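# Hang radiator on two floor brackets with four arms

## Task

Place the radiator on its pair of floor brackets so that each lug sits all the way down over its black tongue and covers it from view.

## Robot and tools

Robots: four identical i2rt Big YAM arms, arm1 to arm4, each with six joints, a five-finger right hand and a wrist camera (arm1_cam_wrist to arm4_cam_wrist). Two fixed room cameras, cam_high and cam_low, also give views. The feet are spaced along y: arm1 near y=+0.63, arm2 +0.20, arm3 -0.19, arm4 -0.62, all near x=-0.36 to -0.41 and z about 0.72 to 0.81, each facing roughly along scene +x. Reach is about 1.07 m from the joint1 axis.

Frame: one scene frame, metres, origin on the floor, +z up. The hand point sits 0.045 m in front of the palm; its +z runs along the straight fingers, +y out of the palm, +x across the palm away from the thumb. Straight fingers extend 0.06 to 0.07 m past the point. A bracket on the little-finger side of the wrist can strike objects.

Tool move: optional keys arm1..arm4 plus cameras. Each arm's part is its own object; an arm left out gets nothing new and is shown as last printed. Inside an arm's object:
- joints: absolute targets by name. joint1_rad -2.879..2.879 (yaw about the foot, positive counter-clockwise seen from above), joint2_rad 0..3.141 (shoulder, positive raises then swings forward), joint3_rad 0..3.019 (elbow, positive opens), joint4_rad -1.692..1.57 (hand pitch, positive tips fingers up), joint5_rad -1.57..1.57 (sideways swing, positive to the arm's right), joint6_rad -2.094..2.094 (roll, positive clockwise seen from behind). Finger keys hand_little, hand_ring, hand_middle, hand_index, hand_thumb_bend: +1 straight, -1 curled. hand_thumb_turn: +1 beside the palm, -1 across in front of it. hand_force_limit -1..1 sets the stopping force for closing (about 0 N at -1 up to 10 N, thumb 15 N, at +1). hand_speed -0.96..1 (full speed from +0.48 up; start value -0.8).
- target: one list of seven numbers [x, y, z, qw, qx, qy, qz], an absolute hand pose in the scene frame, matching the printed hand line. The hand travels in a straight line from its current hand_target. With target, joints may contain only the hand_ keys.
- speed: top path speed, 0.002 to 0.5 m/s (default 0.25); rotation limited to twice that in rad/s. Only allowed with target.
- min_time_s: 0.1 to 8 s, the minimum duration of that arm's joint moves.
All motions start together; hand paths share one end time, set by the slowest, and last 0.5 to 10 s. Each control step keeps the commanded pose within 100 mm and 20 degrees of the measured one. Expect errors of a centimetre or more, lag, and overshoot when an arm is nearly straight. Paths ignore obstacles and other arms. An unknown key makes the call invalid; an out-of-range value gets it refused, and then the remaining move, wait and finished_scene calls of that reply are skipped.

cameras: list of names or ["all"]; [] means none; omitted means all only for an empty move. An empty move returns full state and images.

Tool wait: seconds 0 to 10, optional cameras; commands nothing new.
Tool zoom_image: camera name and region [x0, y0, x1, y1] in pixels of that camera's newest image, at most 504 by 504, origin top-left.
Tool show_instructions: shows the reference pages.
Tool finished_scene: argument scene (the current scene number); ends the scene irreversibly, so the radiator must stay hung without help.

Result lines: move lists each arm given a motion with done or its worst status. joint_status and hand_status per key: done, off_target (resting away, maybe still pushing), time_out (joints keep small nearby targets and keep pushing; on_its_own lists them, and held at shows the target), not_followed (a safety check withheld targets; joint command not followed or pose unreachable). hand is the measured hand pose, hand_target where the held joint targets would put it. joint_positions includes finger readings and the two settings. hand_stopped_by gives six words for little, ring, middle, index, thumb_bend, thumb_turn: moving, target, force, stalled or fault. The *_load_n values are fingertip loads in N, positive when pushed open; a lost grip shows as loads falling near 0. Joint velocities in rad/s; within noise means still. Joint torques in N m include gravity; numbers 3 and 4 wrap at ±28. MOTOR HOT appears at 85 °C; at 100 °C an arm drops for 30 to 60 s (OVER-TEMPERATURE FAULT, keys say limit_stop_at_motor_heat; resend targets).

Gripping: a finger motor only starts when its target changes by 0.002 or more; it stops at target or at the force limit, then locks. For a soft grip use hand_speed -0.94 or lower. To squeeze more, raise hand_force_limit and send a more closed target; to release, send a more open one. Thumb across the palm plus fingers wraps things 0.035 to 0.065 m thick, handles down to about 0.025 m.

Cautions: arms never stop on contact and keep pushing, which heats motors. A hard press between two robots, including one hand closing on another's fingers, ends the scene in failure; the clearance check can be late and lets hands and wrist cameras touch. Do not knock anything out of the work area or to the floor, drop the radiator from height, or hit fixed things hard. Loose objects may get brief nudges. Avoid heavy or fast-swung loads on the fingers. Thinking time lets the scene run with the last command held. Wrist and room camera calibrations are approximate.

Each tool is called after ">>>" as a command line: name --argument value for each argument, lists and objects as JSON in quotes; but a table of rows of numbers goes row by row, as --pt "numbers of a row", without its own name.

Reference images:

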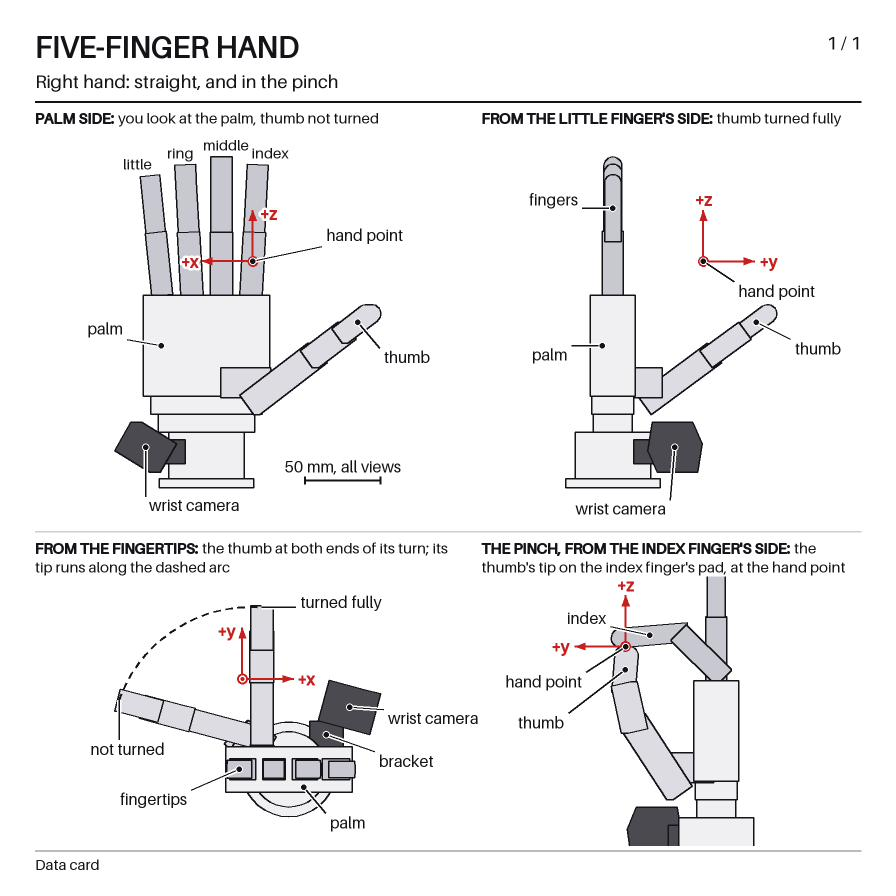

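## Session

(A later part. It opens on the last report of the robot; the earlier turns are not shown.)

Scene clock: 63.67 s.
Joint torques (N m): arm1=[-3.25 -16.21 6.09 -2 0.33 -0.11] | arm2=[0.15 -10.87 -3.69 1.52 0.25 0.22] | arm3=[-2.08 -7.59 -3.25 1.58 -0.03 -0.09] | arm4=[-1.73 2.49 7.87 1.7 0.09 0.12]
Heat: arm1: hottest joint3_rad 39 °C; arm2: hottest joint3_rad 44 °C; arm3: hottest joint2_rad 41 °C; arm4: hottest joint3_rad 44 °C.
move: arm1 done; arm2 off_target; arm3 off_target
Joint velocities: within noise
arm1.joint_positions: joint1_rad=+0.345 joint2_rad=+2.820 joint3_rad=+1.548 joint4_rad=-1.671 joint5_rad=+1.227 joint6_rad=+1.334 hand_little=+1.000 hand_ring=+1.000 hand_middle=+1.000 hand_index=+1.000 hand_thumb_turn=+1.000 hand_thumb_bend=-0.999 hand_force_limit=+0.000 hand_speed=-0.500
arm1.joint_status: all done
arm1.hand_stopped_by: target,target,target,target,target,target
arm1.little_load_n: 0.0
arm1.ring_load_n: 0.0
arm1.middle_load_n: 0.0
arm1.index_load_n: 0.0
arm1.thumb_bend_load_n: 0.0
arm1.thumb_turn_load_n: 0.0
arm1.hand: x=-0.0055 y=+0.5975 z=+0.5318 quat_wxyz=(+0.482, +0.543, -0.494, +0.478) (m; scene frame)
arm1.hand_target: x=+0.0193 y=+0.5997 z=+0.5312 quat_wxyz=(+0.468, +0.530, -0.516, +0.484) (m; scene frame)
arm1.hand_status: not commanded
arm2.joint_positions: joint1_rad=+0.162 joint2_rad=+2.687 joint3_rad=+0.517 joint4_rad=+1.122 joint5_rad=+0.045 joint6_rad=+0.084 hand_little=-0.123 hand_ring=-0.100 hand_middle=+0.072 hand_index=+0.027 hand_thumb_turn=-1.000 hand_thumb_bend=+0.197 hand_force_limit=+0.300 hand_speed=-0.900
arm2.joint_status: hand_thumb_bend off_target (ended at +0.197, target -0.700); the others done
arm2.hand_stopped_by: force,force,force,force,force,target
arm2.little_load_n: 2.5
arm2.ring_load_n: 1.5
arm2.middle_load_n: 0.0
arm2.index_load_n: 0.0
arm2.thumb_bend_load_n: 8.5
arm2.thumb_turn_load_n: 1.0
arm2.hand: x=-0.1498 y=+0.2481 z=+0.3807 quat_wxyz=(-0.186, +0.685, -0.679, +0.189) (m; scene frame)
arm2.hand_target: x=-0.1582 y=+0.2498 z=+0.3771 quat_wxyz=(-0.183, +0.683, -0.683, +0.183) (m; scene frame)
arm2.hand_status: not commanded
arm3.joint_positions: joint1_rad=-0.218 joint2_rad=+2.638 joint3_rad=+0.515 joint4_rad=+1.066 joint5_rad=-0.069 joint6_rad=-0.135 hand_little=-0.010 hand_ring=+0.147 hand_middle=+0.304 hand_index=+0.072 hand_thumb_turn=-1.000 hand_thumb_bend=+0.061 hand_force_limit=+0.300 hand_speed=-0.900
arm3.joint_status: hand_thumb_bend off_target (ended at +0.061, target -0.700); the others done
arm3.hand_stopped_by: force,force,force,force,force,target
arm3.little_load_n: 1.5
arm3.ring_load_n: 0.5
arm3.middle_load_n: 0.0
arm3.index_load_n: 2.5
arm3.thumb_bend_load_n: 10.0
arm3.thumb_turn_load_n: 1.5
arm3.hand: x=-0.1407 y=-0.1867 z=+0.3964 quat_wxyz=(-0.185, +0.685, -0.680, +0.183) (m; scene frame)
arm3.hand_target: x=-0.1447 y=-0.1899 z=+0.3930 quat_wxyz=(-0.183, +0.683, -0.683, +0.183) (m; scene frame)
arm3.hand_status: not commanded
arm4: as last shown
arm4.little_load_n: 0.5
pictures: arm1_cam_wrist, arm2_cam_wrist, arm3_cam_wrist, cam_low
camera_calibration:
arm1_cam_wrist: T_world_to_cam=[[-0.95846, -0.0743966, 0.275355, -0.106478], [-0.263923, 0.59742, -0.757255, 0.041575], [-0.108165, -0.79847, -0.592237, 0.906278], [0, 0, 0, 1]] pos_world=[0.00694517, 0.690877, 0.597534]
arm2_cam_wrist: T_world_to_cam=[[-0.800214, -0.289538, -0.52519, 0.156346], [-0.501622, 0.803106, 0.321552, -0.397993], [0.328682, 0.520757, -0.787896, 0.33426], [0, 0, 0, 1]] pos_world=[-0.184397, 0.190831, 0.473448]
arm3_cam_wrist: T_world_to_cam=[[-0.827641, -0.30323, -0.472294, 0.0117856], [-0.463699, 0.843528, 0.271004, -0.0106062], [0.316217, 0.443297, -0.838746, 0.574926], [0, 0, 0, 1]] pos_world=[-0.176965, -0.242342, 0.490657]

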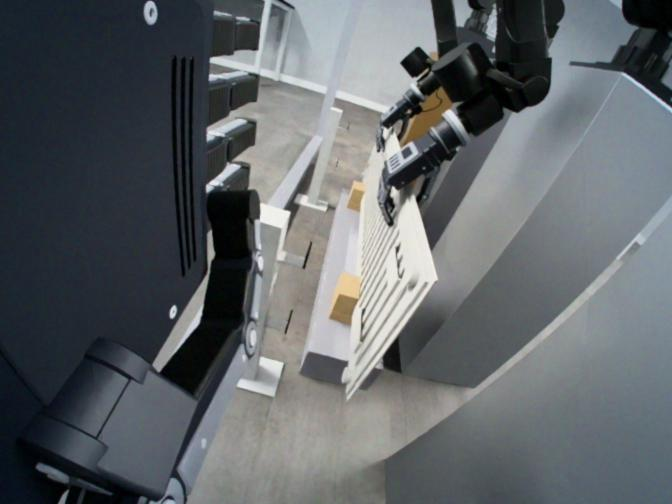

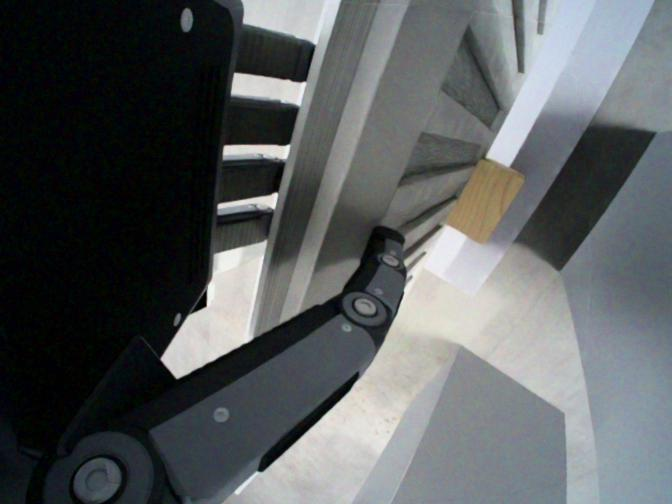

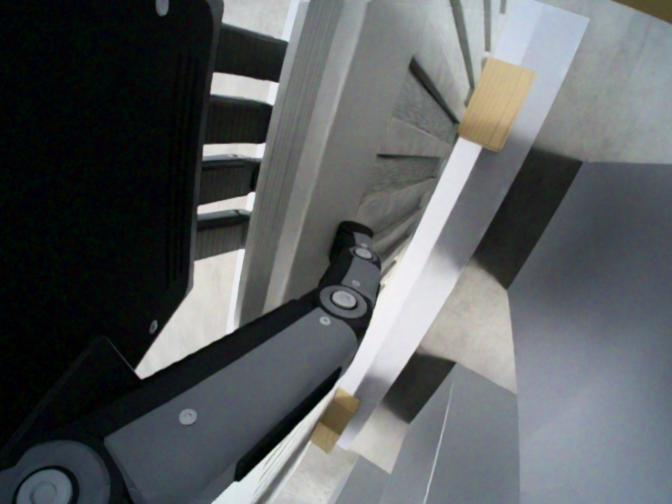

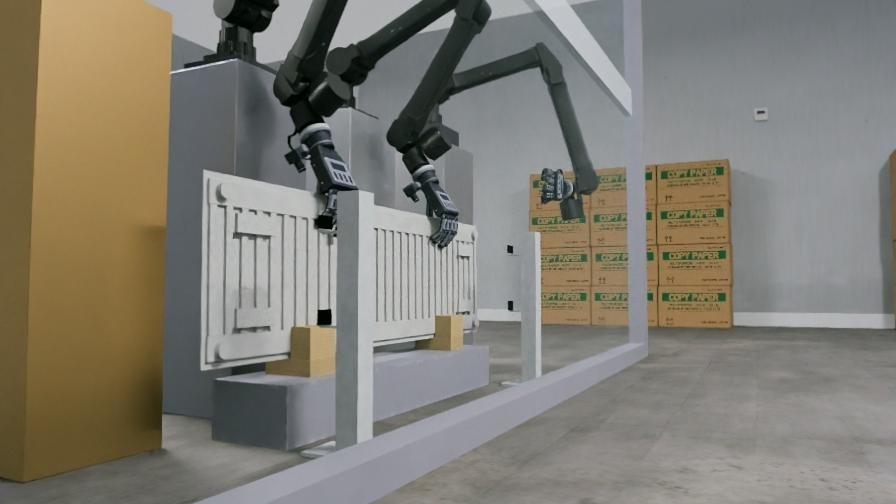

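>>> move --arm2 '{"target": [-0.158, 0.25, 0.407, -0.183, 0.683, -0.683, 0.183], "speed": 0.03}' --arm3 '{"target": [-0.1445, -0.19, 0.423, -0.183, 0.683, -0.683, 0.183], "speed": 0.03}' --cameras '["arm1_cam_wrist", "arm2_cam_wrist", "arm3_cam_wrist", "cam_low", "cam_high"]'

Scene clock: 65.60 s.
Joint torques (N m): arm1=[-3.31 -16.15 6.11 -2.02 0.32 -0.11] | arm2=[0.21 -16.15 -7.97 1.17 0.16 0.19] | arm3=[-1.79 -13.1 -7.68 1.61 -0.01 -0.04] | arm4=[-1.73 2.49 7.88 1.7 0.08 0.12]
Heat: arm1: hottest joint3_rad 39 °C; arm2: hottest joint3_rad 44 °C; arm3: hottest joint2_rad 41 °C; arm4: hottest joint3_rad 45 °C.
move: arm2 off_target; arm3 off_target
Joint velocities: within noise
arm1: as last shown
arm2.joint_positions: joint1_rad=+0.162 joint2_rad=+2.661 joint3_rad=+0.508 joint4_rad=+1.095 joint5_rad=+0.045 joint6_rad=+0.084 hand_little=-0.122 hand_ring=-0.100 hand_middle=+0.072 hand_index=+0.027 hand_thumb_turn=-1.000 hand_thumb_bend=+0.197 hand_force_limit=+0.300 hand_speed=-0.900
arm2.joint_status: not commanded
arm2.hand_stopped_by: force,force,force,force,force,target
arm2.little_load_n: 6.5
arm2.ring_load_n: 8.5
arm2.middle_load_n: 0.0
arm2.index_load_n: 3.5
arm2.thumb_bend_load_n: 7.5
arm2.thumb_turn_load_n: 1.5
arm2.hand: x=-0.1505 y=+0.2481 z=+0.3858 quat_wxyz=(-0.181, +0.686, -0.680, +0.185) (m; scene frame)
arm2.hand_target: x=-0.1581 y=+0.2498 z=+0.4052 quat_wxyz=(-0.183, +0.683, -0.683, +0.183) (m; scene frame)
arm2.hand_status: off_target (0.023 m and 0.6 deg from the pose sent, 0.028 m and 0.9 deg at the start)
arm3.joint_positions: joint1_rad=-0.218 joint2_rad=+2.615 joint3_rad=+0.515 joint4_rad=+1.028 joint5_rad=-0.069 joint6_rad=-0.136 hand_little=-0.010 hand_ring=+0.147 hand_middle=+0.304 hand_index=+0.072 hand_thumb_turn=-1.000 hand_thumb_bend=+0.061 hand_force_limit=+0.300 hand_speed=-0.900
arm3.joint_status: not commanded
arm3.hand_stopped_by: force,force,force,force,force,target
arm3.little_load_n: 9.0
arm3.ring_load_n: 2.5
arm3.middle_load_n: 0.0
arm3.index_load_n: 6.0
arm3.thumb_bend_load_n: 12.5
arm3.thumb_turn_load_n: 2.0
arm3.hand: x=-0.1402 y=-0.1869 z=+0.3992 quat_wxyz=(-0.180, +0.687, -0.681, +0.178) (m; scene frame)
arm3.hand_target: x=-0.1448 y=-0.1895 z=+0.4207 quat_wxyz=(-0.183, +0.683, -0.683, +0.183) (m; scene frame)
arm3.hand_status: off_target (0.024 m and 0.9 deg from the pose sent, 0.027 m and 0.5 deg at the start)
arm4.joint_positions: joint1_rad=+0.095 joint2_rad=+0.570 joint3_rad=+1.344 joint4_rad=-1.233 joint5_rad=+0.038 joint6_rad=-1.147 hand_little=+1.000 hand_ring=+1.000 hand_middle=+1.000 hand_index=+1.000 hand_thumb_turn=+1.000 hand_thumb_bend=+1.000 hand_force_limit=+0.000 hand_speed=-0.800
arm4.joint_status: not commanded
arm4.hand_stopped_by: target,target,target,target,target,target
arm4.little_load_n: 0.0
arm4.ring_load_n: 0.0
arm4.middle_load_n: 0.0
arm4.index_load_n: 0.0
arm4.thumb_bend_load_n: 0.0
arm4.thumb_turn_load_n: 0.0
arm4.hand: x=-0.1218 y=-0.6533 z=+1.2995 quat_wxyz=(-0.111, +0.835, -0.158, +0.516) (m; scene frame)
arm4.hand_target: x=-0.1237 y=-0.6534 z=+1.3086 quat_wxyz=(-0.113, +0.829, -0.158, +0.524) (m; scene frame)
arm4.hand_status: not commanded
pictures: arm1_cam_wrist, arm2_cam_wrist, arm3_cam_wrist, cam_high, cam_low
camera_calibration:
arm1_cam_wrist: T_world_to_cam=[[-0.95846, -0.0743966, 0.275355, -0.106478], [-0.263923, 0.59742, -0.757255, 0.041575], [-0.108165, -0.79847, -0.592237, 0.906278], [0, 0, 0, 1]] pos_world=[0.00694517, 0.690877, 0.597534]
arm2_cam_wrist: T_world_to_cam=[[-0.806004, -0.290003, -0.516, 0.154252], [-0.497929, 0.803542, 0.326169, -0.401293], [0.320038, 0.519825, -0.79206, 0.339075], [0, 0, 0, 1]] pos_world=[-0.184004, 0.19093, 0.479051]
arm3_cam_wrist: T_world_to_cam=[[-0.834234, -0.30375, -0.460206, 0.00762284], [-0.460744, 0.842495, 0.279136, -0.01394], [0.302934, 0.444902, -0.842789, 0.577223], [0, 0, 0, 1]] pos_world=[-0.174924, -0.242748, 0.493876]

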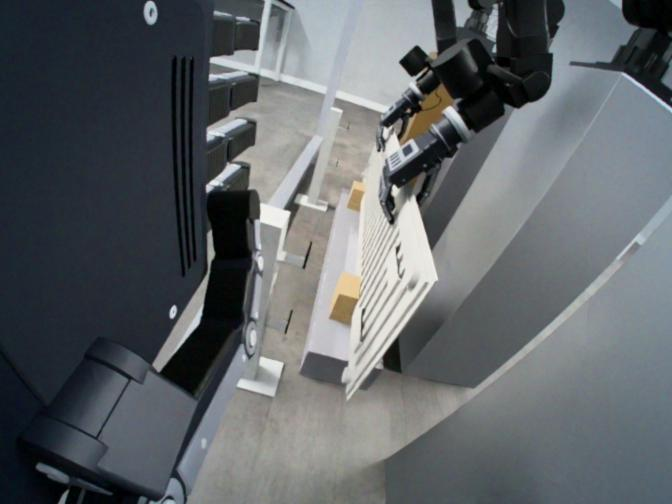

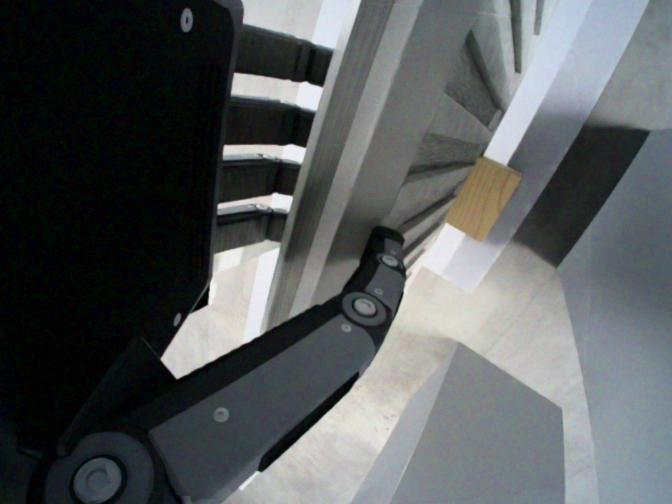

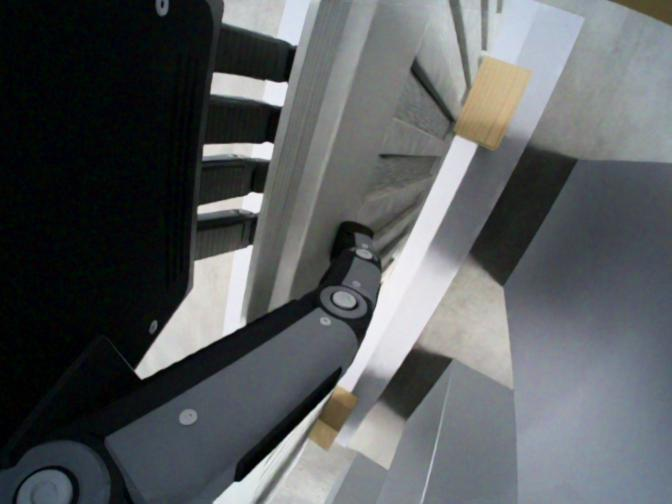

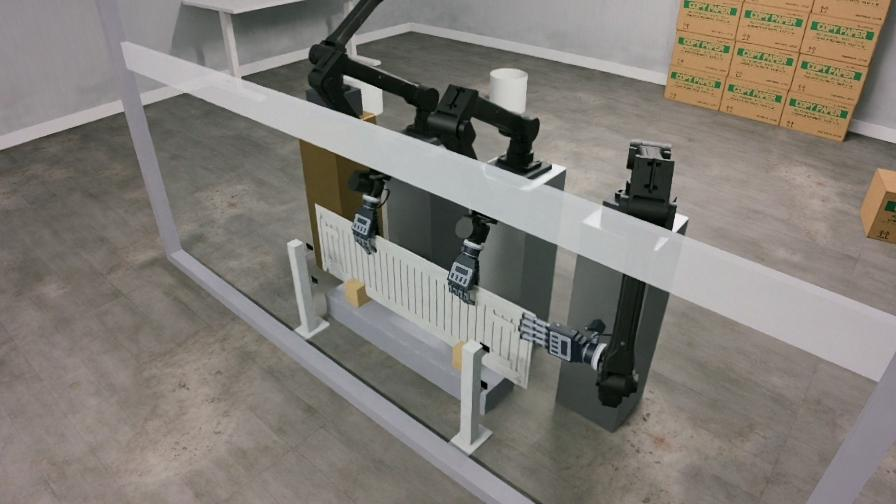

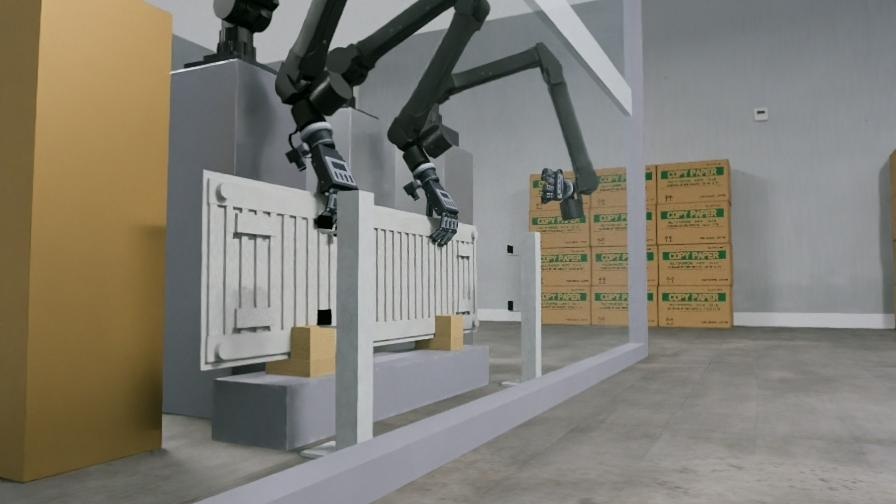

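>>> move --arm2 '{"target": [-0.158, 0.25, 0.377, -0.183, 0.683, -0.683, 0.183], "speed": 0.1}' --arm3 '{"target": [-0.1445, -0.19, 0.393, -0.183, 0.683, -0.683, 0.183], "speed": 0.1}'

>>> move --arm2 '{"joints": {"hand_thumb_bend": 1, "hand_little": 1, "hand_ring": 1, "hand_middle": 1, "hand_index": 1, "hand_speed": -0.5}}' --arm3 '{"joints": {"hand_thumb_bend": 1, "hand_little": 1, "hand_ring": 1, "hand_middle": 1, "hand_index": 1, "hand_speed": -0.5}}' --cameras '["arm1_cam_wrist", "arm2_cam_wrist", "cam_low"]'

Scene clock: 70.03 s.
Joint torques (N m): arm1=[-3.37 -16.21 6.08 -2.02 0.33 -0.11] | arm2=[0.91 -9.64 -3.06 1.4 0.18 0.25] | arm3=[-1.85 -7.36 -3.19 1.61 0.02 -0.06] | arm4=[-1.61 2.49 7.88 1.7 0.08 0.12]
Heat: arm1: hottest joint3_rad 39 °C; arm2: hottest joint3_rad 45 °C; arm3: hottest joint2_rad 41 °C; arm4: hottest joint3_rad 45 °C.
move: arm2 off_target; arm3 done
Joint velocities: within noise
arm1, arm4: as last shown
arm2.joint_positions: joint1_rad=+0.162 joint2_rad=+2.677 joint3_rad=+0.510 joint4_rad=+1.127 joint5_rad=+0.045 joint6_rad=+0.084 hand_little=-0.122 hand_ring=-0.100 hand_middle=+0.072 hand_index=+0.027 hand_thumb_turn=-1.000 hand_thumb_bend=+0.197 hand_force_limit=+0.300 hand_speed=-0.900
arm2.joint_status: not commanded
arm2.hand_stopped_by: force,force,force,force,force,target
arm2.little_load_n: 3.0
arm2.ring_load_n: 5.0
arm2.middle_load_n: 0.0
arm2.index_load_n: 0.5
arm2.thumb_bend_load_n: 6.5
arm2.thumb_turn_load_n: 1.0
arm2.hand: x=-0.1481 y=+0.2483 z=+0.3846 quat_wxyz=(-0.188, +0.684, -0.678, +0.191) (m; scene frame)
arm2.hand_target: x=-0.1582 y=+0.2498 z=+0.3774 quat_wxyz=(-0.183, +0.683, -0.683, +0.183) (m; scene frame)
arm2.hand_status: off_target (0.013 m and 1.3 deg from the pose sent, 0.012 m and 0.6 deg at the start)
arm3.joint_positions: joint1_rad=-0.220 joint2_rad=+2.633 joint3_rad=+0.515 joint4_rad=+1.066 joint5_rad=-0.071 joint6_rad=-0.138 hand_little=-0.010 hand_ring=+0.147 hand_middle=+0.304 hand_index=+0.072 hand_thumb_turn=-1.000 hand_thumb_bend=+0.061 hand_force_limit=+0.300 hand_speed=-0.900
arm3.joint_status: not commanded
arm3.hand_stopped_by: force,force,force,force,force,target
arm3.little_load_n: 7.5
arm3.ring_load_n: 0.0
arm3.middle_load_n: -0.5
arm3.index_load_n: 2.5
arm3.thumb_bend_load_n: 7.5
arm3.thumb_turn_load_n: 1.5
arm3.hand: x=-0.1388 y=-0.1872 z=+0.3975 quat_wxyz=(-0.186, +0.686, -0.679, +0.185) (m; scene frame)
arm3.hand_target: x=-0.1445 y=-0.1899 z=+0.3932 quat_wxyz=(-0.183, +0.683, -0.683, +0.183) (m; scene frame)
arm3.hand_status: done (0.008 m and 0.7 deg from the pose sent, 0.008 m and 0.9 deg at the start)
pictures: none

Scene clock: 71.83 s.
Joint torques (N m): arm1=[-3.31 -16.21 6.09 -2 0.32 -0.11] | arm2=[0.38 -11.69 -3.58 1.47 0.23 0.21] | arm3=[-1.96 -7.77 -3.23 1.62 0.03 -0.04] | arm4=[-1.85 2.49 7.88 1.7 0.08 0.12]
Heat: arm1: hottest joint3_rad 39 °C; arm2: hottest joint3_rad 45 °C; arm3: hottest joint2_rad 41 °C; arm4: hottest joint3_rad 45 °C.
move: arm2 done; arm3 done
Joint velocities: within noise
arm1, arm4: as last shown
arm1.thumb_bend_load_n: 0.5
arm2.joint_positions: joint1_rad=+0.162 joint2_rad=+2.689 joint3_rad=+0.512 joint4_rad=+1.127 joint5_rad=+0.045 joint6_rad=+0.086 hand_little=+1.000 hand_ring=+1.000 hand_middle=+1.000 hand_index=+1.000 hand_thumb_turn=-1.000 hand_thumb_bend=+1.000 hand_force_limit=+0.300 hand_speed=-0.500
arm2.joint_status: all done
arm2.hand_stopped_by: target,target,target,target,target,target
arm2.little_load_n: 0.0
arm2.ring_load_n: -0.5
arm2.middle_load_n: 0.0
arm2.index_load_n: 0.0
arm2.thumb_bend_load_n: 0.0
arm2.thumb_turn_load_n: 0.0
arm2.hand: x=-0.1520 y=+0.2479 z=+0.3814 quat_wxyz=(-0.185, +0.685, -0.679, +0.188) (m; scene frame)
arm2.hand_target: x=-0.1581 y=+0.2498 z=+0.3775 quat_wxyz=(-0.183, +0.683, -0.683, +0.183) (m; scene frame)
arm2.hand_status: not commanded
arm3.joint_positions: joint1_rad=-0.220 joint2_rad=+2.638 joint3_rad=+0.515 joint4_rad=+1.066 joint5_rad=-0.071 joint6_rad=-0.138 hand_little=+1.000 hand_ring=+1.000 hand_middle=+1.000 hand_index=+1.000 hand_thumb_turn=-1.000 hand_thumb_bend=+1.000 hand_force_limit=+0.300 hand_speed=-0.500
arm3.joint_status: all done
arm3.hand_stopped_by: target,target,target,target,target,target
arm3.little_load_n: 0.0
arm3.ring_load_n: 0.0
arm3.middle_load_n: 0.0
arm3.index_load_n: 0.0
arm3.thumb_bend_load_n: 0.0
arm3.thumb_turn_load_n: 0.0
arm3.hand: x=-0.1409 y=-0.1869 z=+0.3964 quat_wxyz=(-0.185, +0.686, -0.679, +0.183) (m; scene frame)
arm3.hand_target: x=-0.1445 y=-0.1899 z=+0.3932 quat_wxyz=(-0.183, +0.683, -0.683, +0.183) (m; scene frame)
arm3.hand_status: not commanded
pictures: arm1_cam_wrist, arm2_cam_wrist, cam_low
camera_calibration:
arm1_cam_wrist: T_world_to_cam=[[-0.95846, -0.0743966, 0.275355, -0.106478], [-0.263923, 0.59742, -0.757255, 0.041575], [-0.108165, -0.79847, -0.592237, 0.906278], [0, 0, 0, 1]] pos_world=[0.00694517, 0.690877, 0.597534]
arm2_cam_wrist: T_world_to_cam=[[-0.801414, -0.288183, -0.524105, 0.154061], [-0.500061, 0.803581, 0.322794, -0.399613], [0.328137, 0.520777, -0.78811, 0.335629], [0, 0, 0, 1]] pos_world=[-0.186496, 0.190732, 0.47425]

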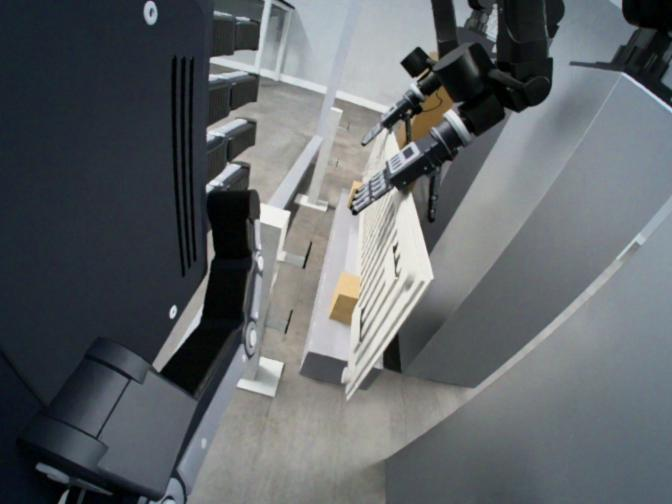

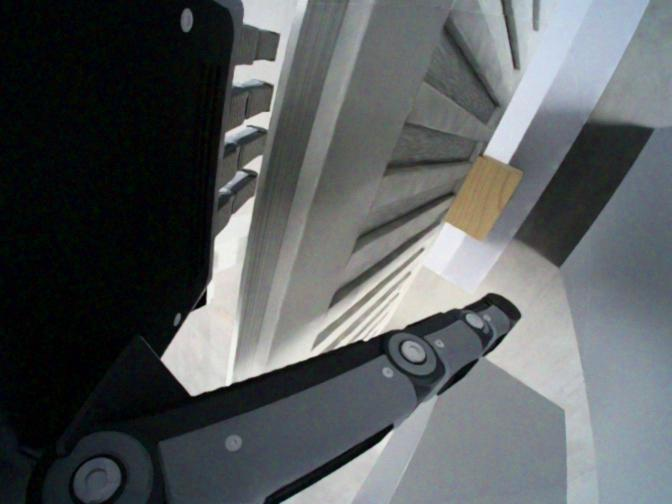

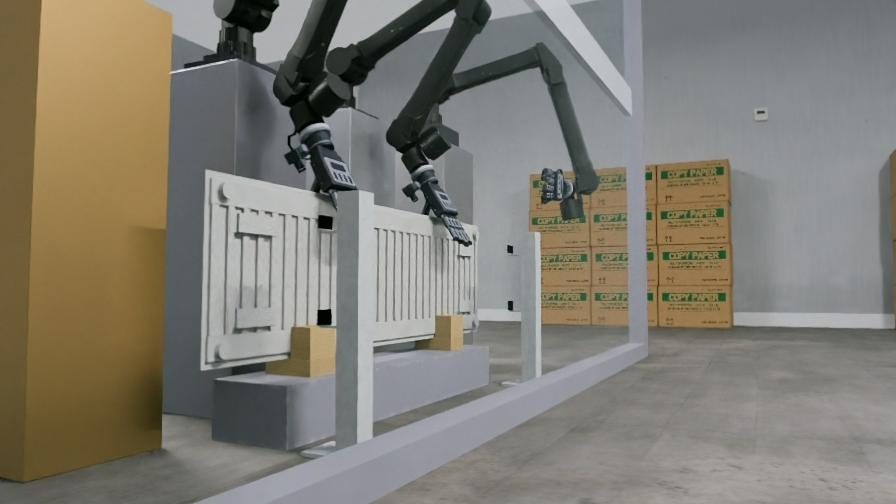

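>>> zoom_image --camera "arm1_cam_wrist" --region '[230, 200, 450, 420]'

Scaled by 2.291 from the camera's 672x504 image, which has a finer 960x720 frame.

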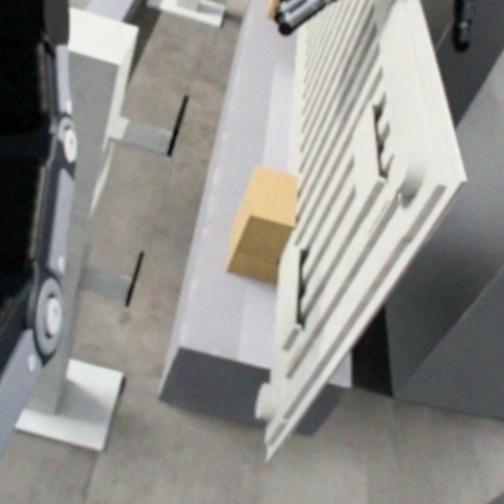

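>>> move --arm2 '{"target": [-0.145, 0.25, 0.53, -0.183, 0.683, -0.683, 0.183], "speed": 0.2}' --arm3 '{"target": [-0.135, -0.19, 0.53, -0.183, 0.683, -0.683, 0.183], "speed": 0.2}' --arm1 '{"target": [-0.12, 0.50, 0.80, 0, 0.7071, -0.7071, 0], "speed": 0.3, "joints": {"hand_thumb_bend": 1, "hand_thumb_turn": 1}}' --arm4 '{"target": [-0.12, -0.40, 0.80, 0, 0.7071, -0.7071, 0], "speed": 0.3, "joints": {"hand_thumb_turn": -1, "hand_speed": -0.5}}' --cameras '["cam_high"]'

Scene clock: 76.60 s.
Joint torques (N m): arm1=[-2.73 -7.71 10.33 -0.54 -0.09 -0.25] | arm2=[-0.21 -11.11 -0.39 0.73 0 0.09] | arm3=[-1.14 -8.23 -0.94 0.8 0.21 0.07] | arm4=[-2.49 -7.24 5.41 0.53 -0.1 0.27]
Heat: arm1: hottest joint3_rad 40 °C; arm2: hottest joint3_rad 45 °C; arm3: hottest joint2_rad 41 °C; arm4: hottest joint3_rad 45 °C.
move: arm1 off_target; arm2 done; arm3 done; arm4 done
Joint velocities: within noise
arm1.joint_positions: joint1_rad=-0.495 joint2_rad=+1.393 joint3_rad=+0.761 joint4_rad=-0.965 joint5_rad=+0.012 joint6_rad=-0.457 hand_little=+1.000 hand_ring=+1.000 hand_middle=+1.000 hand_index=+1.000 hand_thumb_turn=+1.000 hand_thumb_bend=+1.000 hand_force_limit=+0.000 hand_speed=-0.500
arm1.joint_status: all done
arm1.hand_stopped_by: target,target,target,target,target,target
arm1.little_load_n: 0.0
arm1.ring_load_n: 0.0
arm1.middle_load_n: 0.0
arm1.index_load_n: 0.0
arm1.thumb_bend_load_n: 0.0
arm1.thumb_turn_load_n: 0.0
arm1.hand: x=-0.1346 y=+0.5104 z=+0.7891 quat_wxyz=(+0.007, +0.706, -0.708, -0.015) (m; scene frame)
arm1.hand_target: x=-0.1203 y=+0.5001 z=+0.8001 quat_wxyz=(+0.000, +0.707, -0.707, +0.000) (m; scene frame)
arm1.hand_status: off_target (0.021 m and 1.9 deg from the pose sent, 0.307 m and 85.7 deg at the start)
arm2.joint_positions: joint1_rad=+0.162 joint2_rad=+2.007 joint3_rad=+0.285 joint4_rad=+0.658 joint5_rad=+0.042 joint6_rad=+0.086 hand_little=+1.000 hand_ring=+1.000 hand_middle=+1.000 hand_index=+1.000 hand_thumb_turn=-1.000 hand_thumb_bend=+1.000 hand_force_limit=+0.300 hand_speed=-0.500
arm2.joint_status: not commanded
arm2.hand_stopped_by: target,target,target,target,target,target
arm2.little_load_n: 0.0
arm2.ring_load_n: 0.0
arm2.middle_load_n: 0.0
arm2.index_load_n: 0.0
arm2.thumb_bend_load_n: 0.0
arm2.thumb_turn_load_n: 0.0
arm2.hand: x=-0.1462 y=+0.2507 z=+0.5267 quat_wxyz=(-0.181, +0.686, -0.680, +0.183) (m; scene frame)
arm2.hand_target: x=-0.1450 y=+0.2500 z=+0.5299 quat_wxyz=(-0.183, +0.683, -0.683, +0.183) (m; scene frame)
arm2.hand_status: done (0.004 m and 0.6 deg from the pose sent, 0.149 m and 0.8 deg at the start)
arm3.joint_positions: joint1_rad=-0.220 joint2_rad=+2.044 joint3_rad=+0.317 joint4_rad=+0.670 joint5_rad=-0.071 joint6_rad=-0.138 hand_little=+1.000 hand_ring=+1.000 hand_middle=+1.000 hand_index=+1.000 hand_thumb_turn=-1.000 hand_thumb_bend=+1.000 hand_force_limit=+0.300 hand_speed=-0.500
arm3.joint_status: not commanded
arm3.hand_stopped_by: target,target,target,target,target,target
arm3.little_load_n: 0.0
arm3.ring_load_n: 0.0
arm3.middle_load_n: 0.0
arm3.index_load_n: 0.0
arm3.thumb_bend_load_n: 0.0
arm3.thumb_turn_load_n: 0.0
arm3.hand: x=-0.1325 y=-0.1892 z=+0.5273 quat_wxyz=(-0.185, +0.686, -0.679, +0.183) (m; scene frame)
arm3.hand_target: x=-0.1350 y=-0.1900 z=+0.5299 quat_wxyz=(-0.183, +0.683, -0.683, +0.183) (m; scene frame)
arm3.hand_status: done (0.004 m and 0.6 deg from the pose sent, 0.134 m and 0.6 deg at the start)
arm4.joint_positions: joint1_rad=+0.609 joint2_rad=+1.471 joint3_rad=+0.784 joint4_rad=-0.865 joint5_rad=+0.000 joint6_rad=+0.563 hand_little=+1.000 hand_ring=+1.000 hand_middle=+1.000 hand_index=+1.000 hand_thumb_turn=-1.000 hand_thumb_bend=+1.000 hand_force_limit=+0.000 hand_speed=-0.500
arm4.joint_status: all done
arm4.hand_stopped_by: target,target,target,target,target,target
arm4.little_load_n: 0.0
arm4.ring_load_n: 0.0
arm4.middle_load_n: 0.0
arm4.index_load_n: 0.0
arm4.thumb_bend_load_n: 0.0
arm4.thumb_turn_load_n: 0.0
arm4.hand: x=-0.1201 y=-0.3983 z=+0.8078 quat_wxyz=(-0.008, +0.714, -0.700, +0.003) (m; scene frame)
arm4.hand_target: x=-0.1202 y=-0.4001 z=+0.8002 quat_wxyz=(+0.000, +0.707, -0.707, +0.000) (m; scene frame)
arm4.hand_status: done (0.008 m and 1.5 deg from the pose sent, 0.560 m and 90.8 deg at the start)
pictures: cam_high

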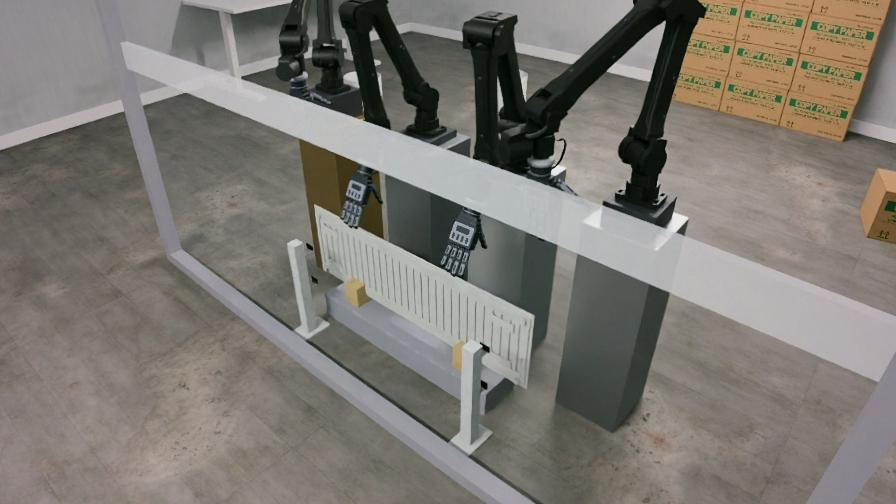

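>>> move --arm2 '{"target": [-0.145, 0.12, 0.53, -0.183, 0.683, -0.683, 0.183], "speed": 0.2}' --arm3 '{"target": [-0.135, -0.06, 0.53, -0.183, 0.683, -0.683, 0.183], "speed": 0.2}' --arm1 '{"target": [-0.13, 0.33, 0.60, -0.183, 0.683, -0.683, 0.183], "speed": 0.2, "joints": {"hand_thumb_turn": -1}}' --arm4 '{"target": [-0.13, -0.25, 0.60, -0.183, 0.683, -0.683, 0.183], "speed": 0.2}' --cameras '["all"]'

Scene clock: 79.83 s.
Joint torques (N m): arm1=[-2.32 -10.05 5.38 0.84 -0.39 -0.26] | arm2=[-0.85 -11.22 1.35 0.8 -0.22 -0.08] | arm3=[0.21 -8.59 0.51 0.76 0.42 0.11] | arm4=[-1.32 -10.52 3.75 0.99 0.57 0.27]
Heat: arm1: hottest joint3_rad 40 °C; arm2: hottest joint3_rad 44 °C; arm3: hottest joint2_rad 41 °C; arm4: hottest joint3_rad 45 °C.
move: arm1 off_target; arm2 done; arm3 done; arm4 off_target
Joint velocities: within noise
arm1.joint_positions: joint1_rad=-1.076 joint2_rad=+1.910 joint3_rad=+0.702 joint4_rad=-0.091 joint5_rad=-0.441 joint6_rad=-0.971 hand_little=+1.000 hand_ring=+1.000 hand_middle=+1.000 hand_index=+1.000 hand_thumb_turn=-1.000 hand_thumb_bend=+1.000 hand_force_limit=+0.000 hand_speed=-0.500
arm1.joint_status: all done
arm1.hand_stopped_by: target,target,target,target,target,target
arm1.little_load_n: 0.0
arm1.ring_load_n: 0.0
arm1.middle_load_n: 0.0
arm1.index_load_n: 0.0
arm1.thumb_bend_load_n: 0.0
arm1.thumb_turn_load_n: 0.0
arm1.hand: x=-0.1350 y=+0.3427 z=+0.6021 quat_wxyz=(-0.185, +0.680, -0.688, +0.172) (m; scene frame)
arm1.hand_target: x=-0.1302 y=+0.3300 z=+0.6004 quat_wxyz=(-0.183, +0.683, -0.683, +0.183) (m; scene frame)
arm1.hand_status: off_target (0.014 m and 1.5 deg from the pose sent, 0.261 m and 31.8 deg at the start)
arm2.joint_positions: joint1_rad=-0.389 joint2_rad=+1.992 joint3_rad=+0.343 joint4_rad=+0.525 joint5_rad=-0.222 joint6_rad=-0.385 hand_little=+1.000 hand_ring=+1.000 hand_middle=+1.000 hand_index=+1.000 hand_thumb_turn=-1.000 hand_thumb_bend=+1.000 hand_force_limit=+0.300 hand_speed=-0.500
arm2.joint_status: not commanded
arm2.hand_stopped_by: target,target,target,target,target,target
arm2.little_load_n: 0.0
arm2.ring_load_n: 0.0
arm2.middle_load_n: 0.0
arm2.index_load_n: 0.0
arm2.thumb_bend_load_n: 0.0
arm2.thumb_turn_load_n: 0.0
arm2.hand: x=-0.1520 y=+0.1262 z=+0.5261 quat_wxyz=(-0.181, +0.681, -0.688, +0.174) (m; scene frame)
arm2.hand_target: x=-0.1451 y=+0.1200 z=+0.5299 quat_wxyz=(-0.183, +0.683, -0.683, +0.183) (m; scene frame)
arm2.hand_status: done (0.010 m and 1.2 deg from the pose sent, 0.131 m and 0.6 deg at the start)
arm3.joint_positions: joint1_rad=+0.311 joint2_rad=+2.031 joint3_rad=+0.351 joint4_rad=+0.576 joint5_rad=+0.194 joint6_rad=+0.341 hand_little=+1.000 hand_ring=+1.000 hand_middle=+1.000 hand_index=+1.000 hand_thumb_turn=-1.000 hand_thumb_bend=+1.000 hand_force_limit=+0.300 hand_speed=-0.500
arm3.joint_status: not commanded
arm3.hand_stopped_by: target,target,target,target,target,target
arm3.little_load_n: 0.0
arm3.ring_load_n: 0.0
arm3.middle_load_n: 0.0
arm3.index_load_n: 0.0
arm3.thumb_bend_load_n: 0.0
arm3.thumb_turn_load_n: 0.0
arm3.hand: x=-0.1396 y=-0.0660 z=+0.5263 quat_wxyz=(-0.177, +0.683, -0.685, +0.181) (m; scene frame)
arm3.hand_target: x=-0.1350 y=-0.0599 z=+0.5299 quat_wxyz=(-0.183, +0.683, -0.683, +0.183) (m; scene frame)
arm3.hand_status: done (0.008 m and 0.8 deg from the pose sent, 0.129 m and 0.6 deg at the start)
arm4.joint_positions: joint1_rad=+1.109 joint2_rad=+2.029 joint3_rad=+0.749 joint4_rad=-0.025 joint5_rad=+0.455 joint6_rad=+1.016 hand_little=+1.000 hand_ring=+1.000 hand_middle=+1.000 hand_index=+1.000 hand_thumb_turn=-1.000 hand_thumb_bend=+1.000 hand_force_limit=+0.000 hand_speed=-0.500
arm4.joint_status: not commanded
arm4.hand_stopped_by: target,target,target,target,target,target
arm4.little_load_n: 0.0
arm4.ring_load_n: 0.0
arm4.middle_load_n: 0.0
arm4.index_load_n: 0.0
arm4.thumb_bend_load_n: 0.0
arm4.thumb_turn_load_n: 0.0
arm4.hand: x=-0.1316 y=-0.2569 z=+0.6082 quat_wxyz=(-0.181, +0.686, -0.681, +0.183) (m; scene frame)
arm4.hand_target: x=-0.1301 y=-0.2502 z=+0.6003 quat_wxyz=(-0.183, +0.683, -0.683, +0.183) (m; scene frame)
arm4.hand_status: off_target (0.011 m and 0.5 deg from the pose sent, 0.256 m and 29.1 deg at the start)
pictures: arm1_cam_wrist, arm2_cam_wrist, arm3_cam_wrist, arm4_cam_wrist, cam_high, cam_low
camera_calibration:
arm1_cam_wrist: T_world_to_cam=[[-0.844718, -0.212294, -0.491307, 0.255323], [-0.434687, 0.80768, 0.398371, -0.578041], [0.312247, 0.550076, -0.774544, 0.434868], [0, 0, 0, 1]] pos_world=[-0.171377, 0.281865, 0.692541]
arm2_cam_wrist: T_world_to_cam=[[-0.819002, -0.268038, -0.507338, 0.180696], [-0.480267, 0.804046, 0.350505, -0.360076], [0.313975, 0.530722, -0.787245, 0.509123], [0, 0, 0, 1]] pos_world=[-0.184794, 0.0677483, 0.618686]
arm3_cam_wrist: T_world_to_cam=[[-0.83823, -0.295952, -0.458021, 0.102162], [-0.449709, 0.850225, 0.273641, -0.146117], [0.308437, 0.43535, -0.845776, 0.63209], [0, 0, 0, 1]] pos_world=[-0.175035, -0.120713, 0.621382]
arm4_cam_wrist: T_world_to_cam=[[-0.820915, -0.271467, -0.502398, 0.132291], [-0.455491, 0.841904, 0.289354, -0.0167346], [0.344421, 0.466373, -0.814783, 0.779184], [0, 0, 0, 1]] pos_world=[-0.16739, -0.313389, 0.706171]

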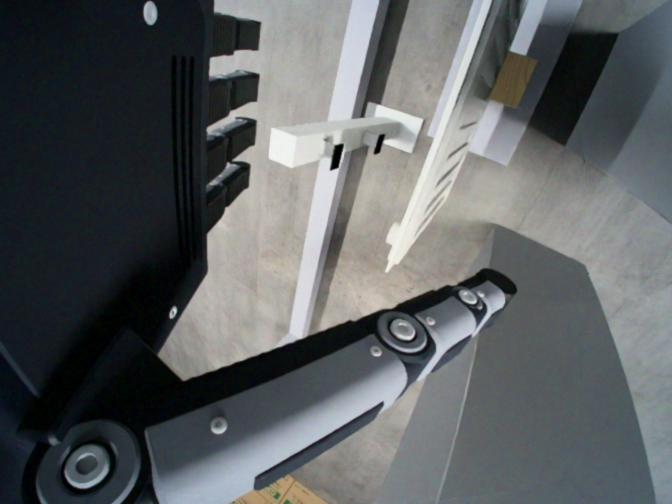

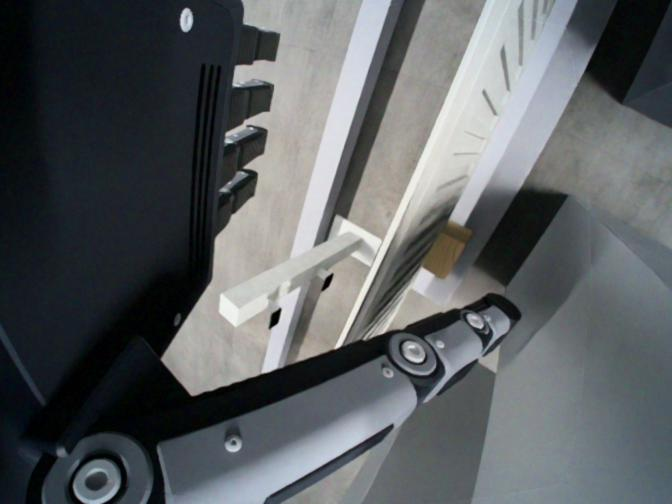

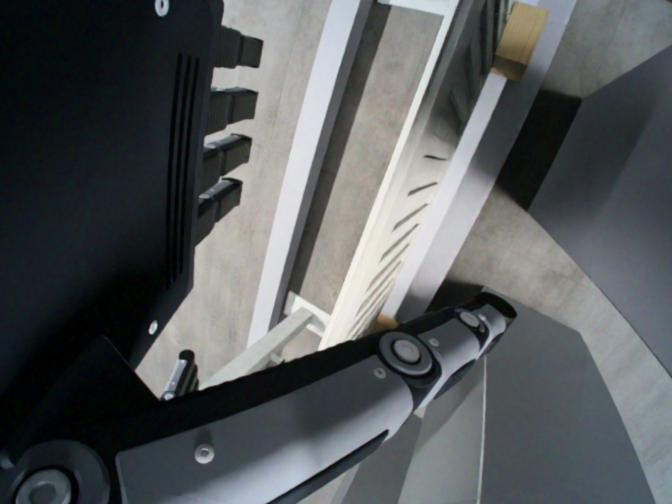

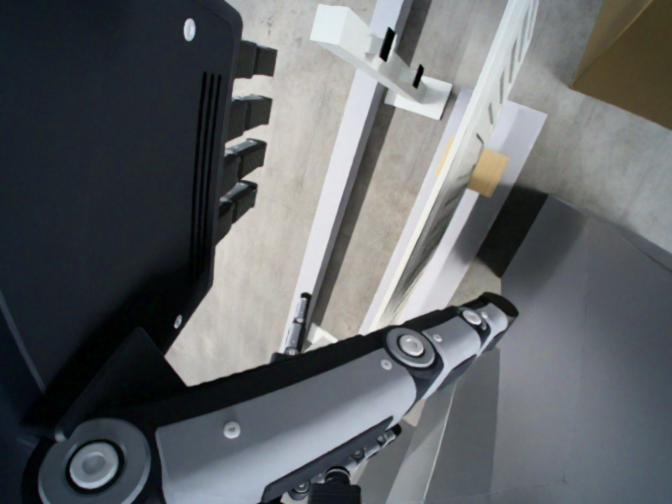

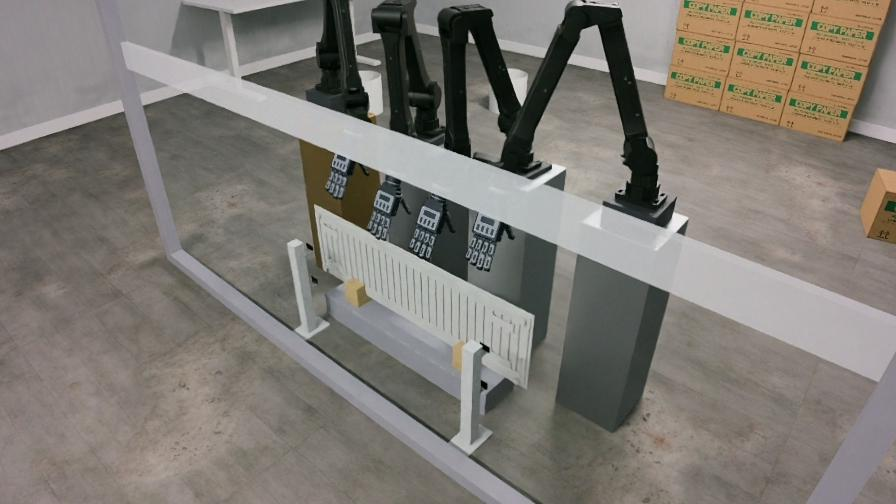

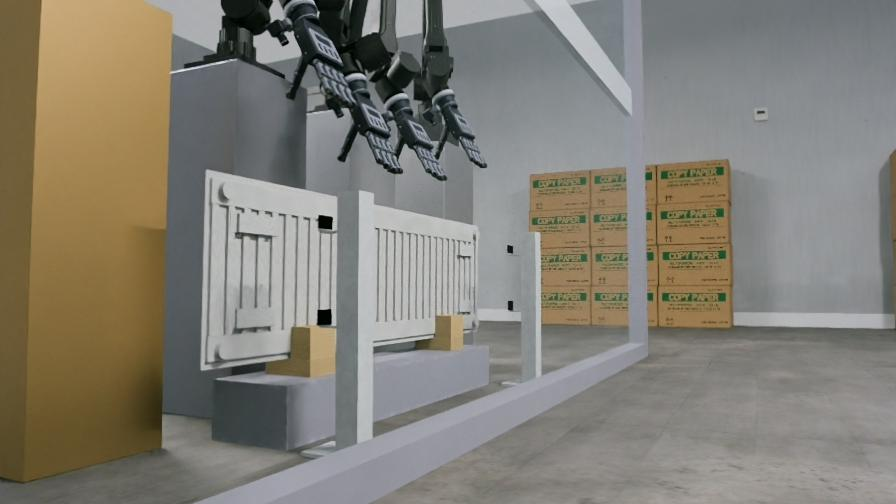

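>>> zoom_image --camera "arm1_cam_wrist" --region '[370, 0, 570, 280]'

>>> zoom_image --camera "arm2_cam_wrist" --region '[330, 100, 530, 350]'

>>> zoom_image --camera "arm3_cam_wrist" --region '[310, 100, 510, 350]'

>>> zoom_image --camera "arm4_cam_wrist" --region '[350, 80, 550, 330]'

Scaled by 1.800 from the camera's 672x504 image, which has a finer 960x720 frame.

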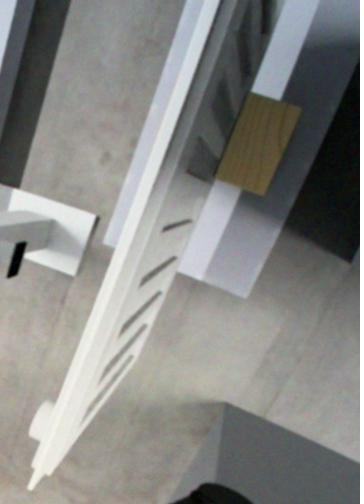

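Scaled by 2.016 from the camera's 672x504 image, which has a finer 960x720 frame.

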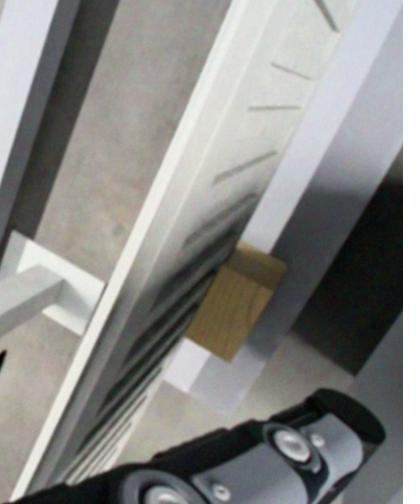

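Scaled by 2.016 from the camera's 672x504 image, which has a finer 960x720 frame.

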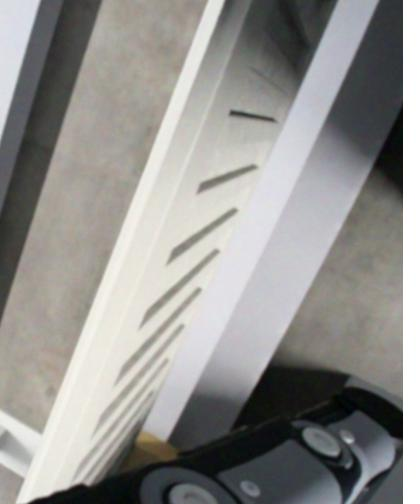

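Scaled by 2.016 from the camera's 672x504 image, which has a finer 960x720 frame.

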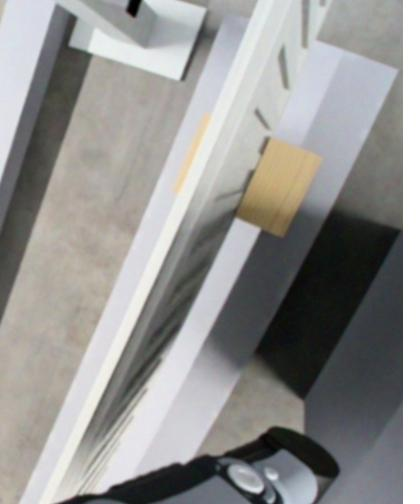

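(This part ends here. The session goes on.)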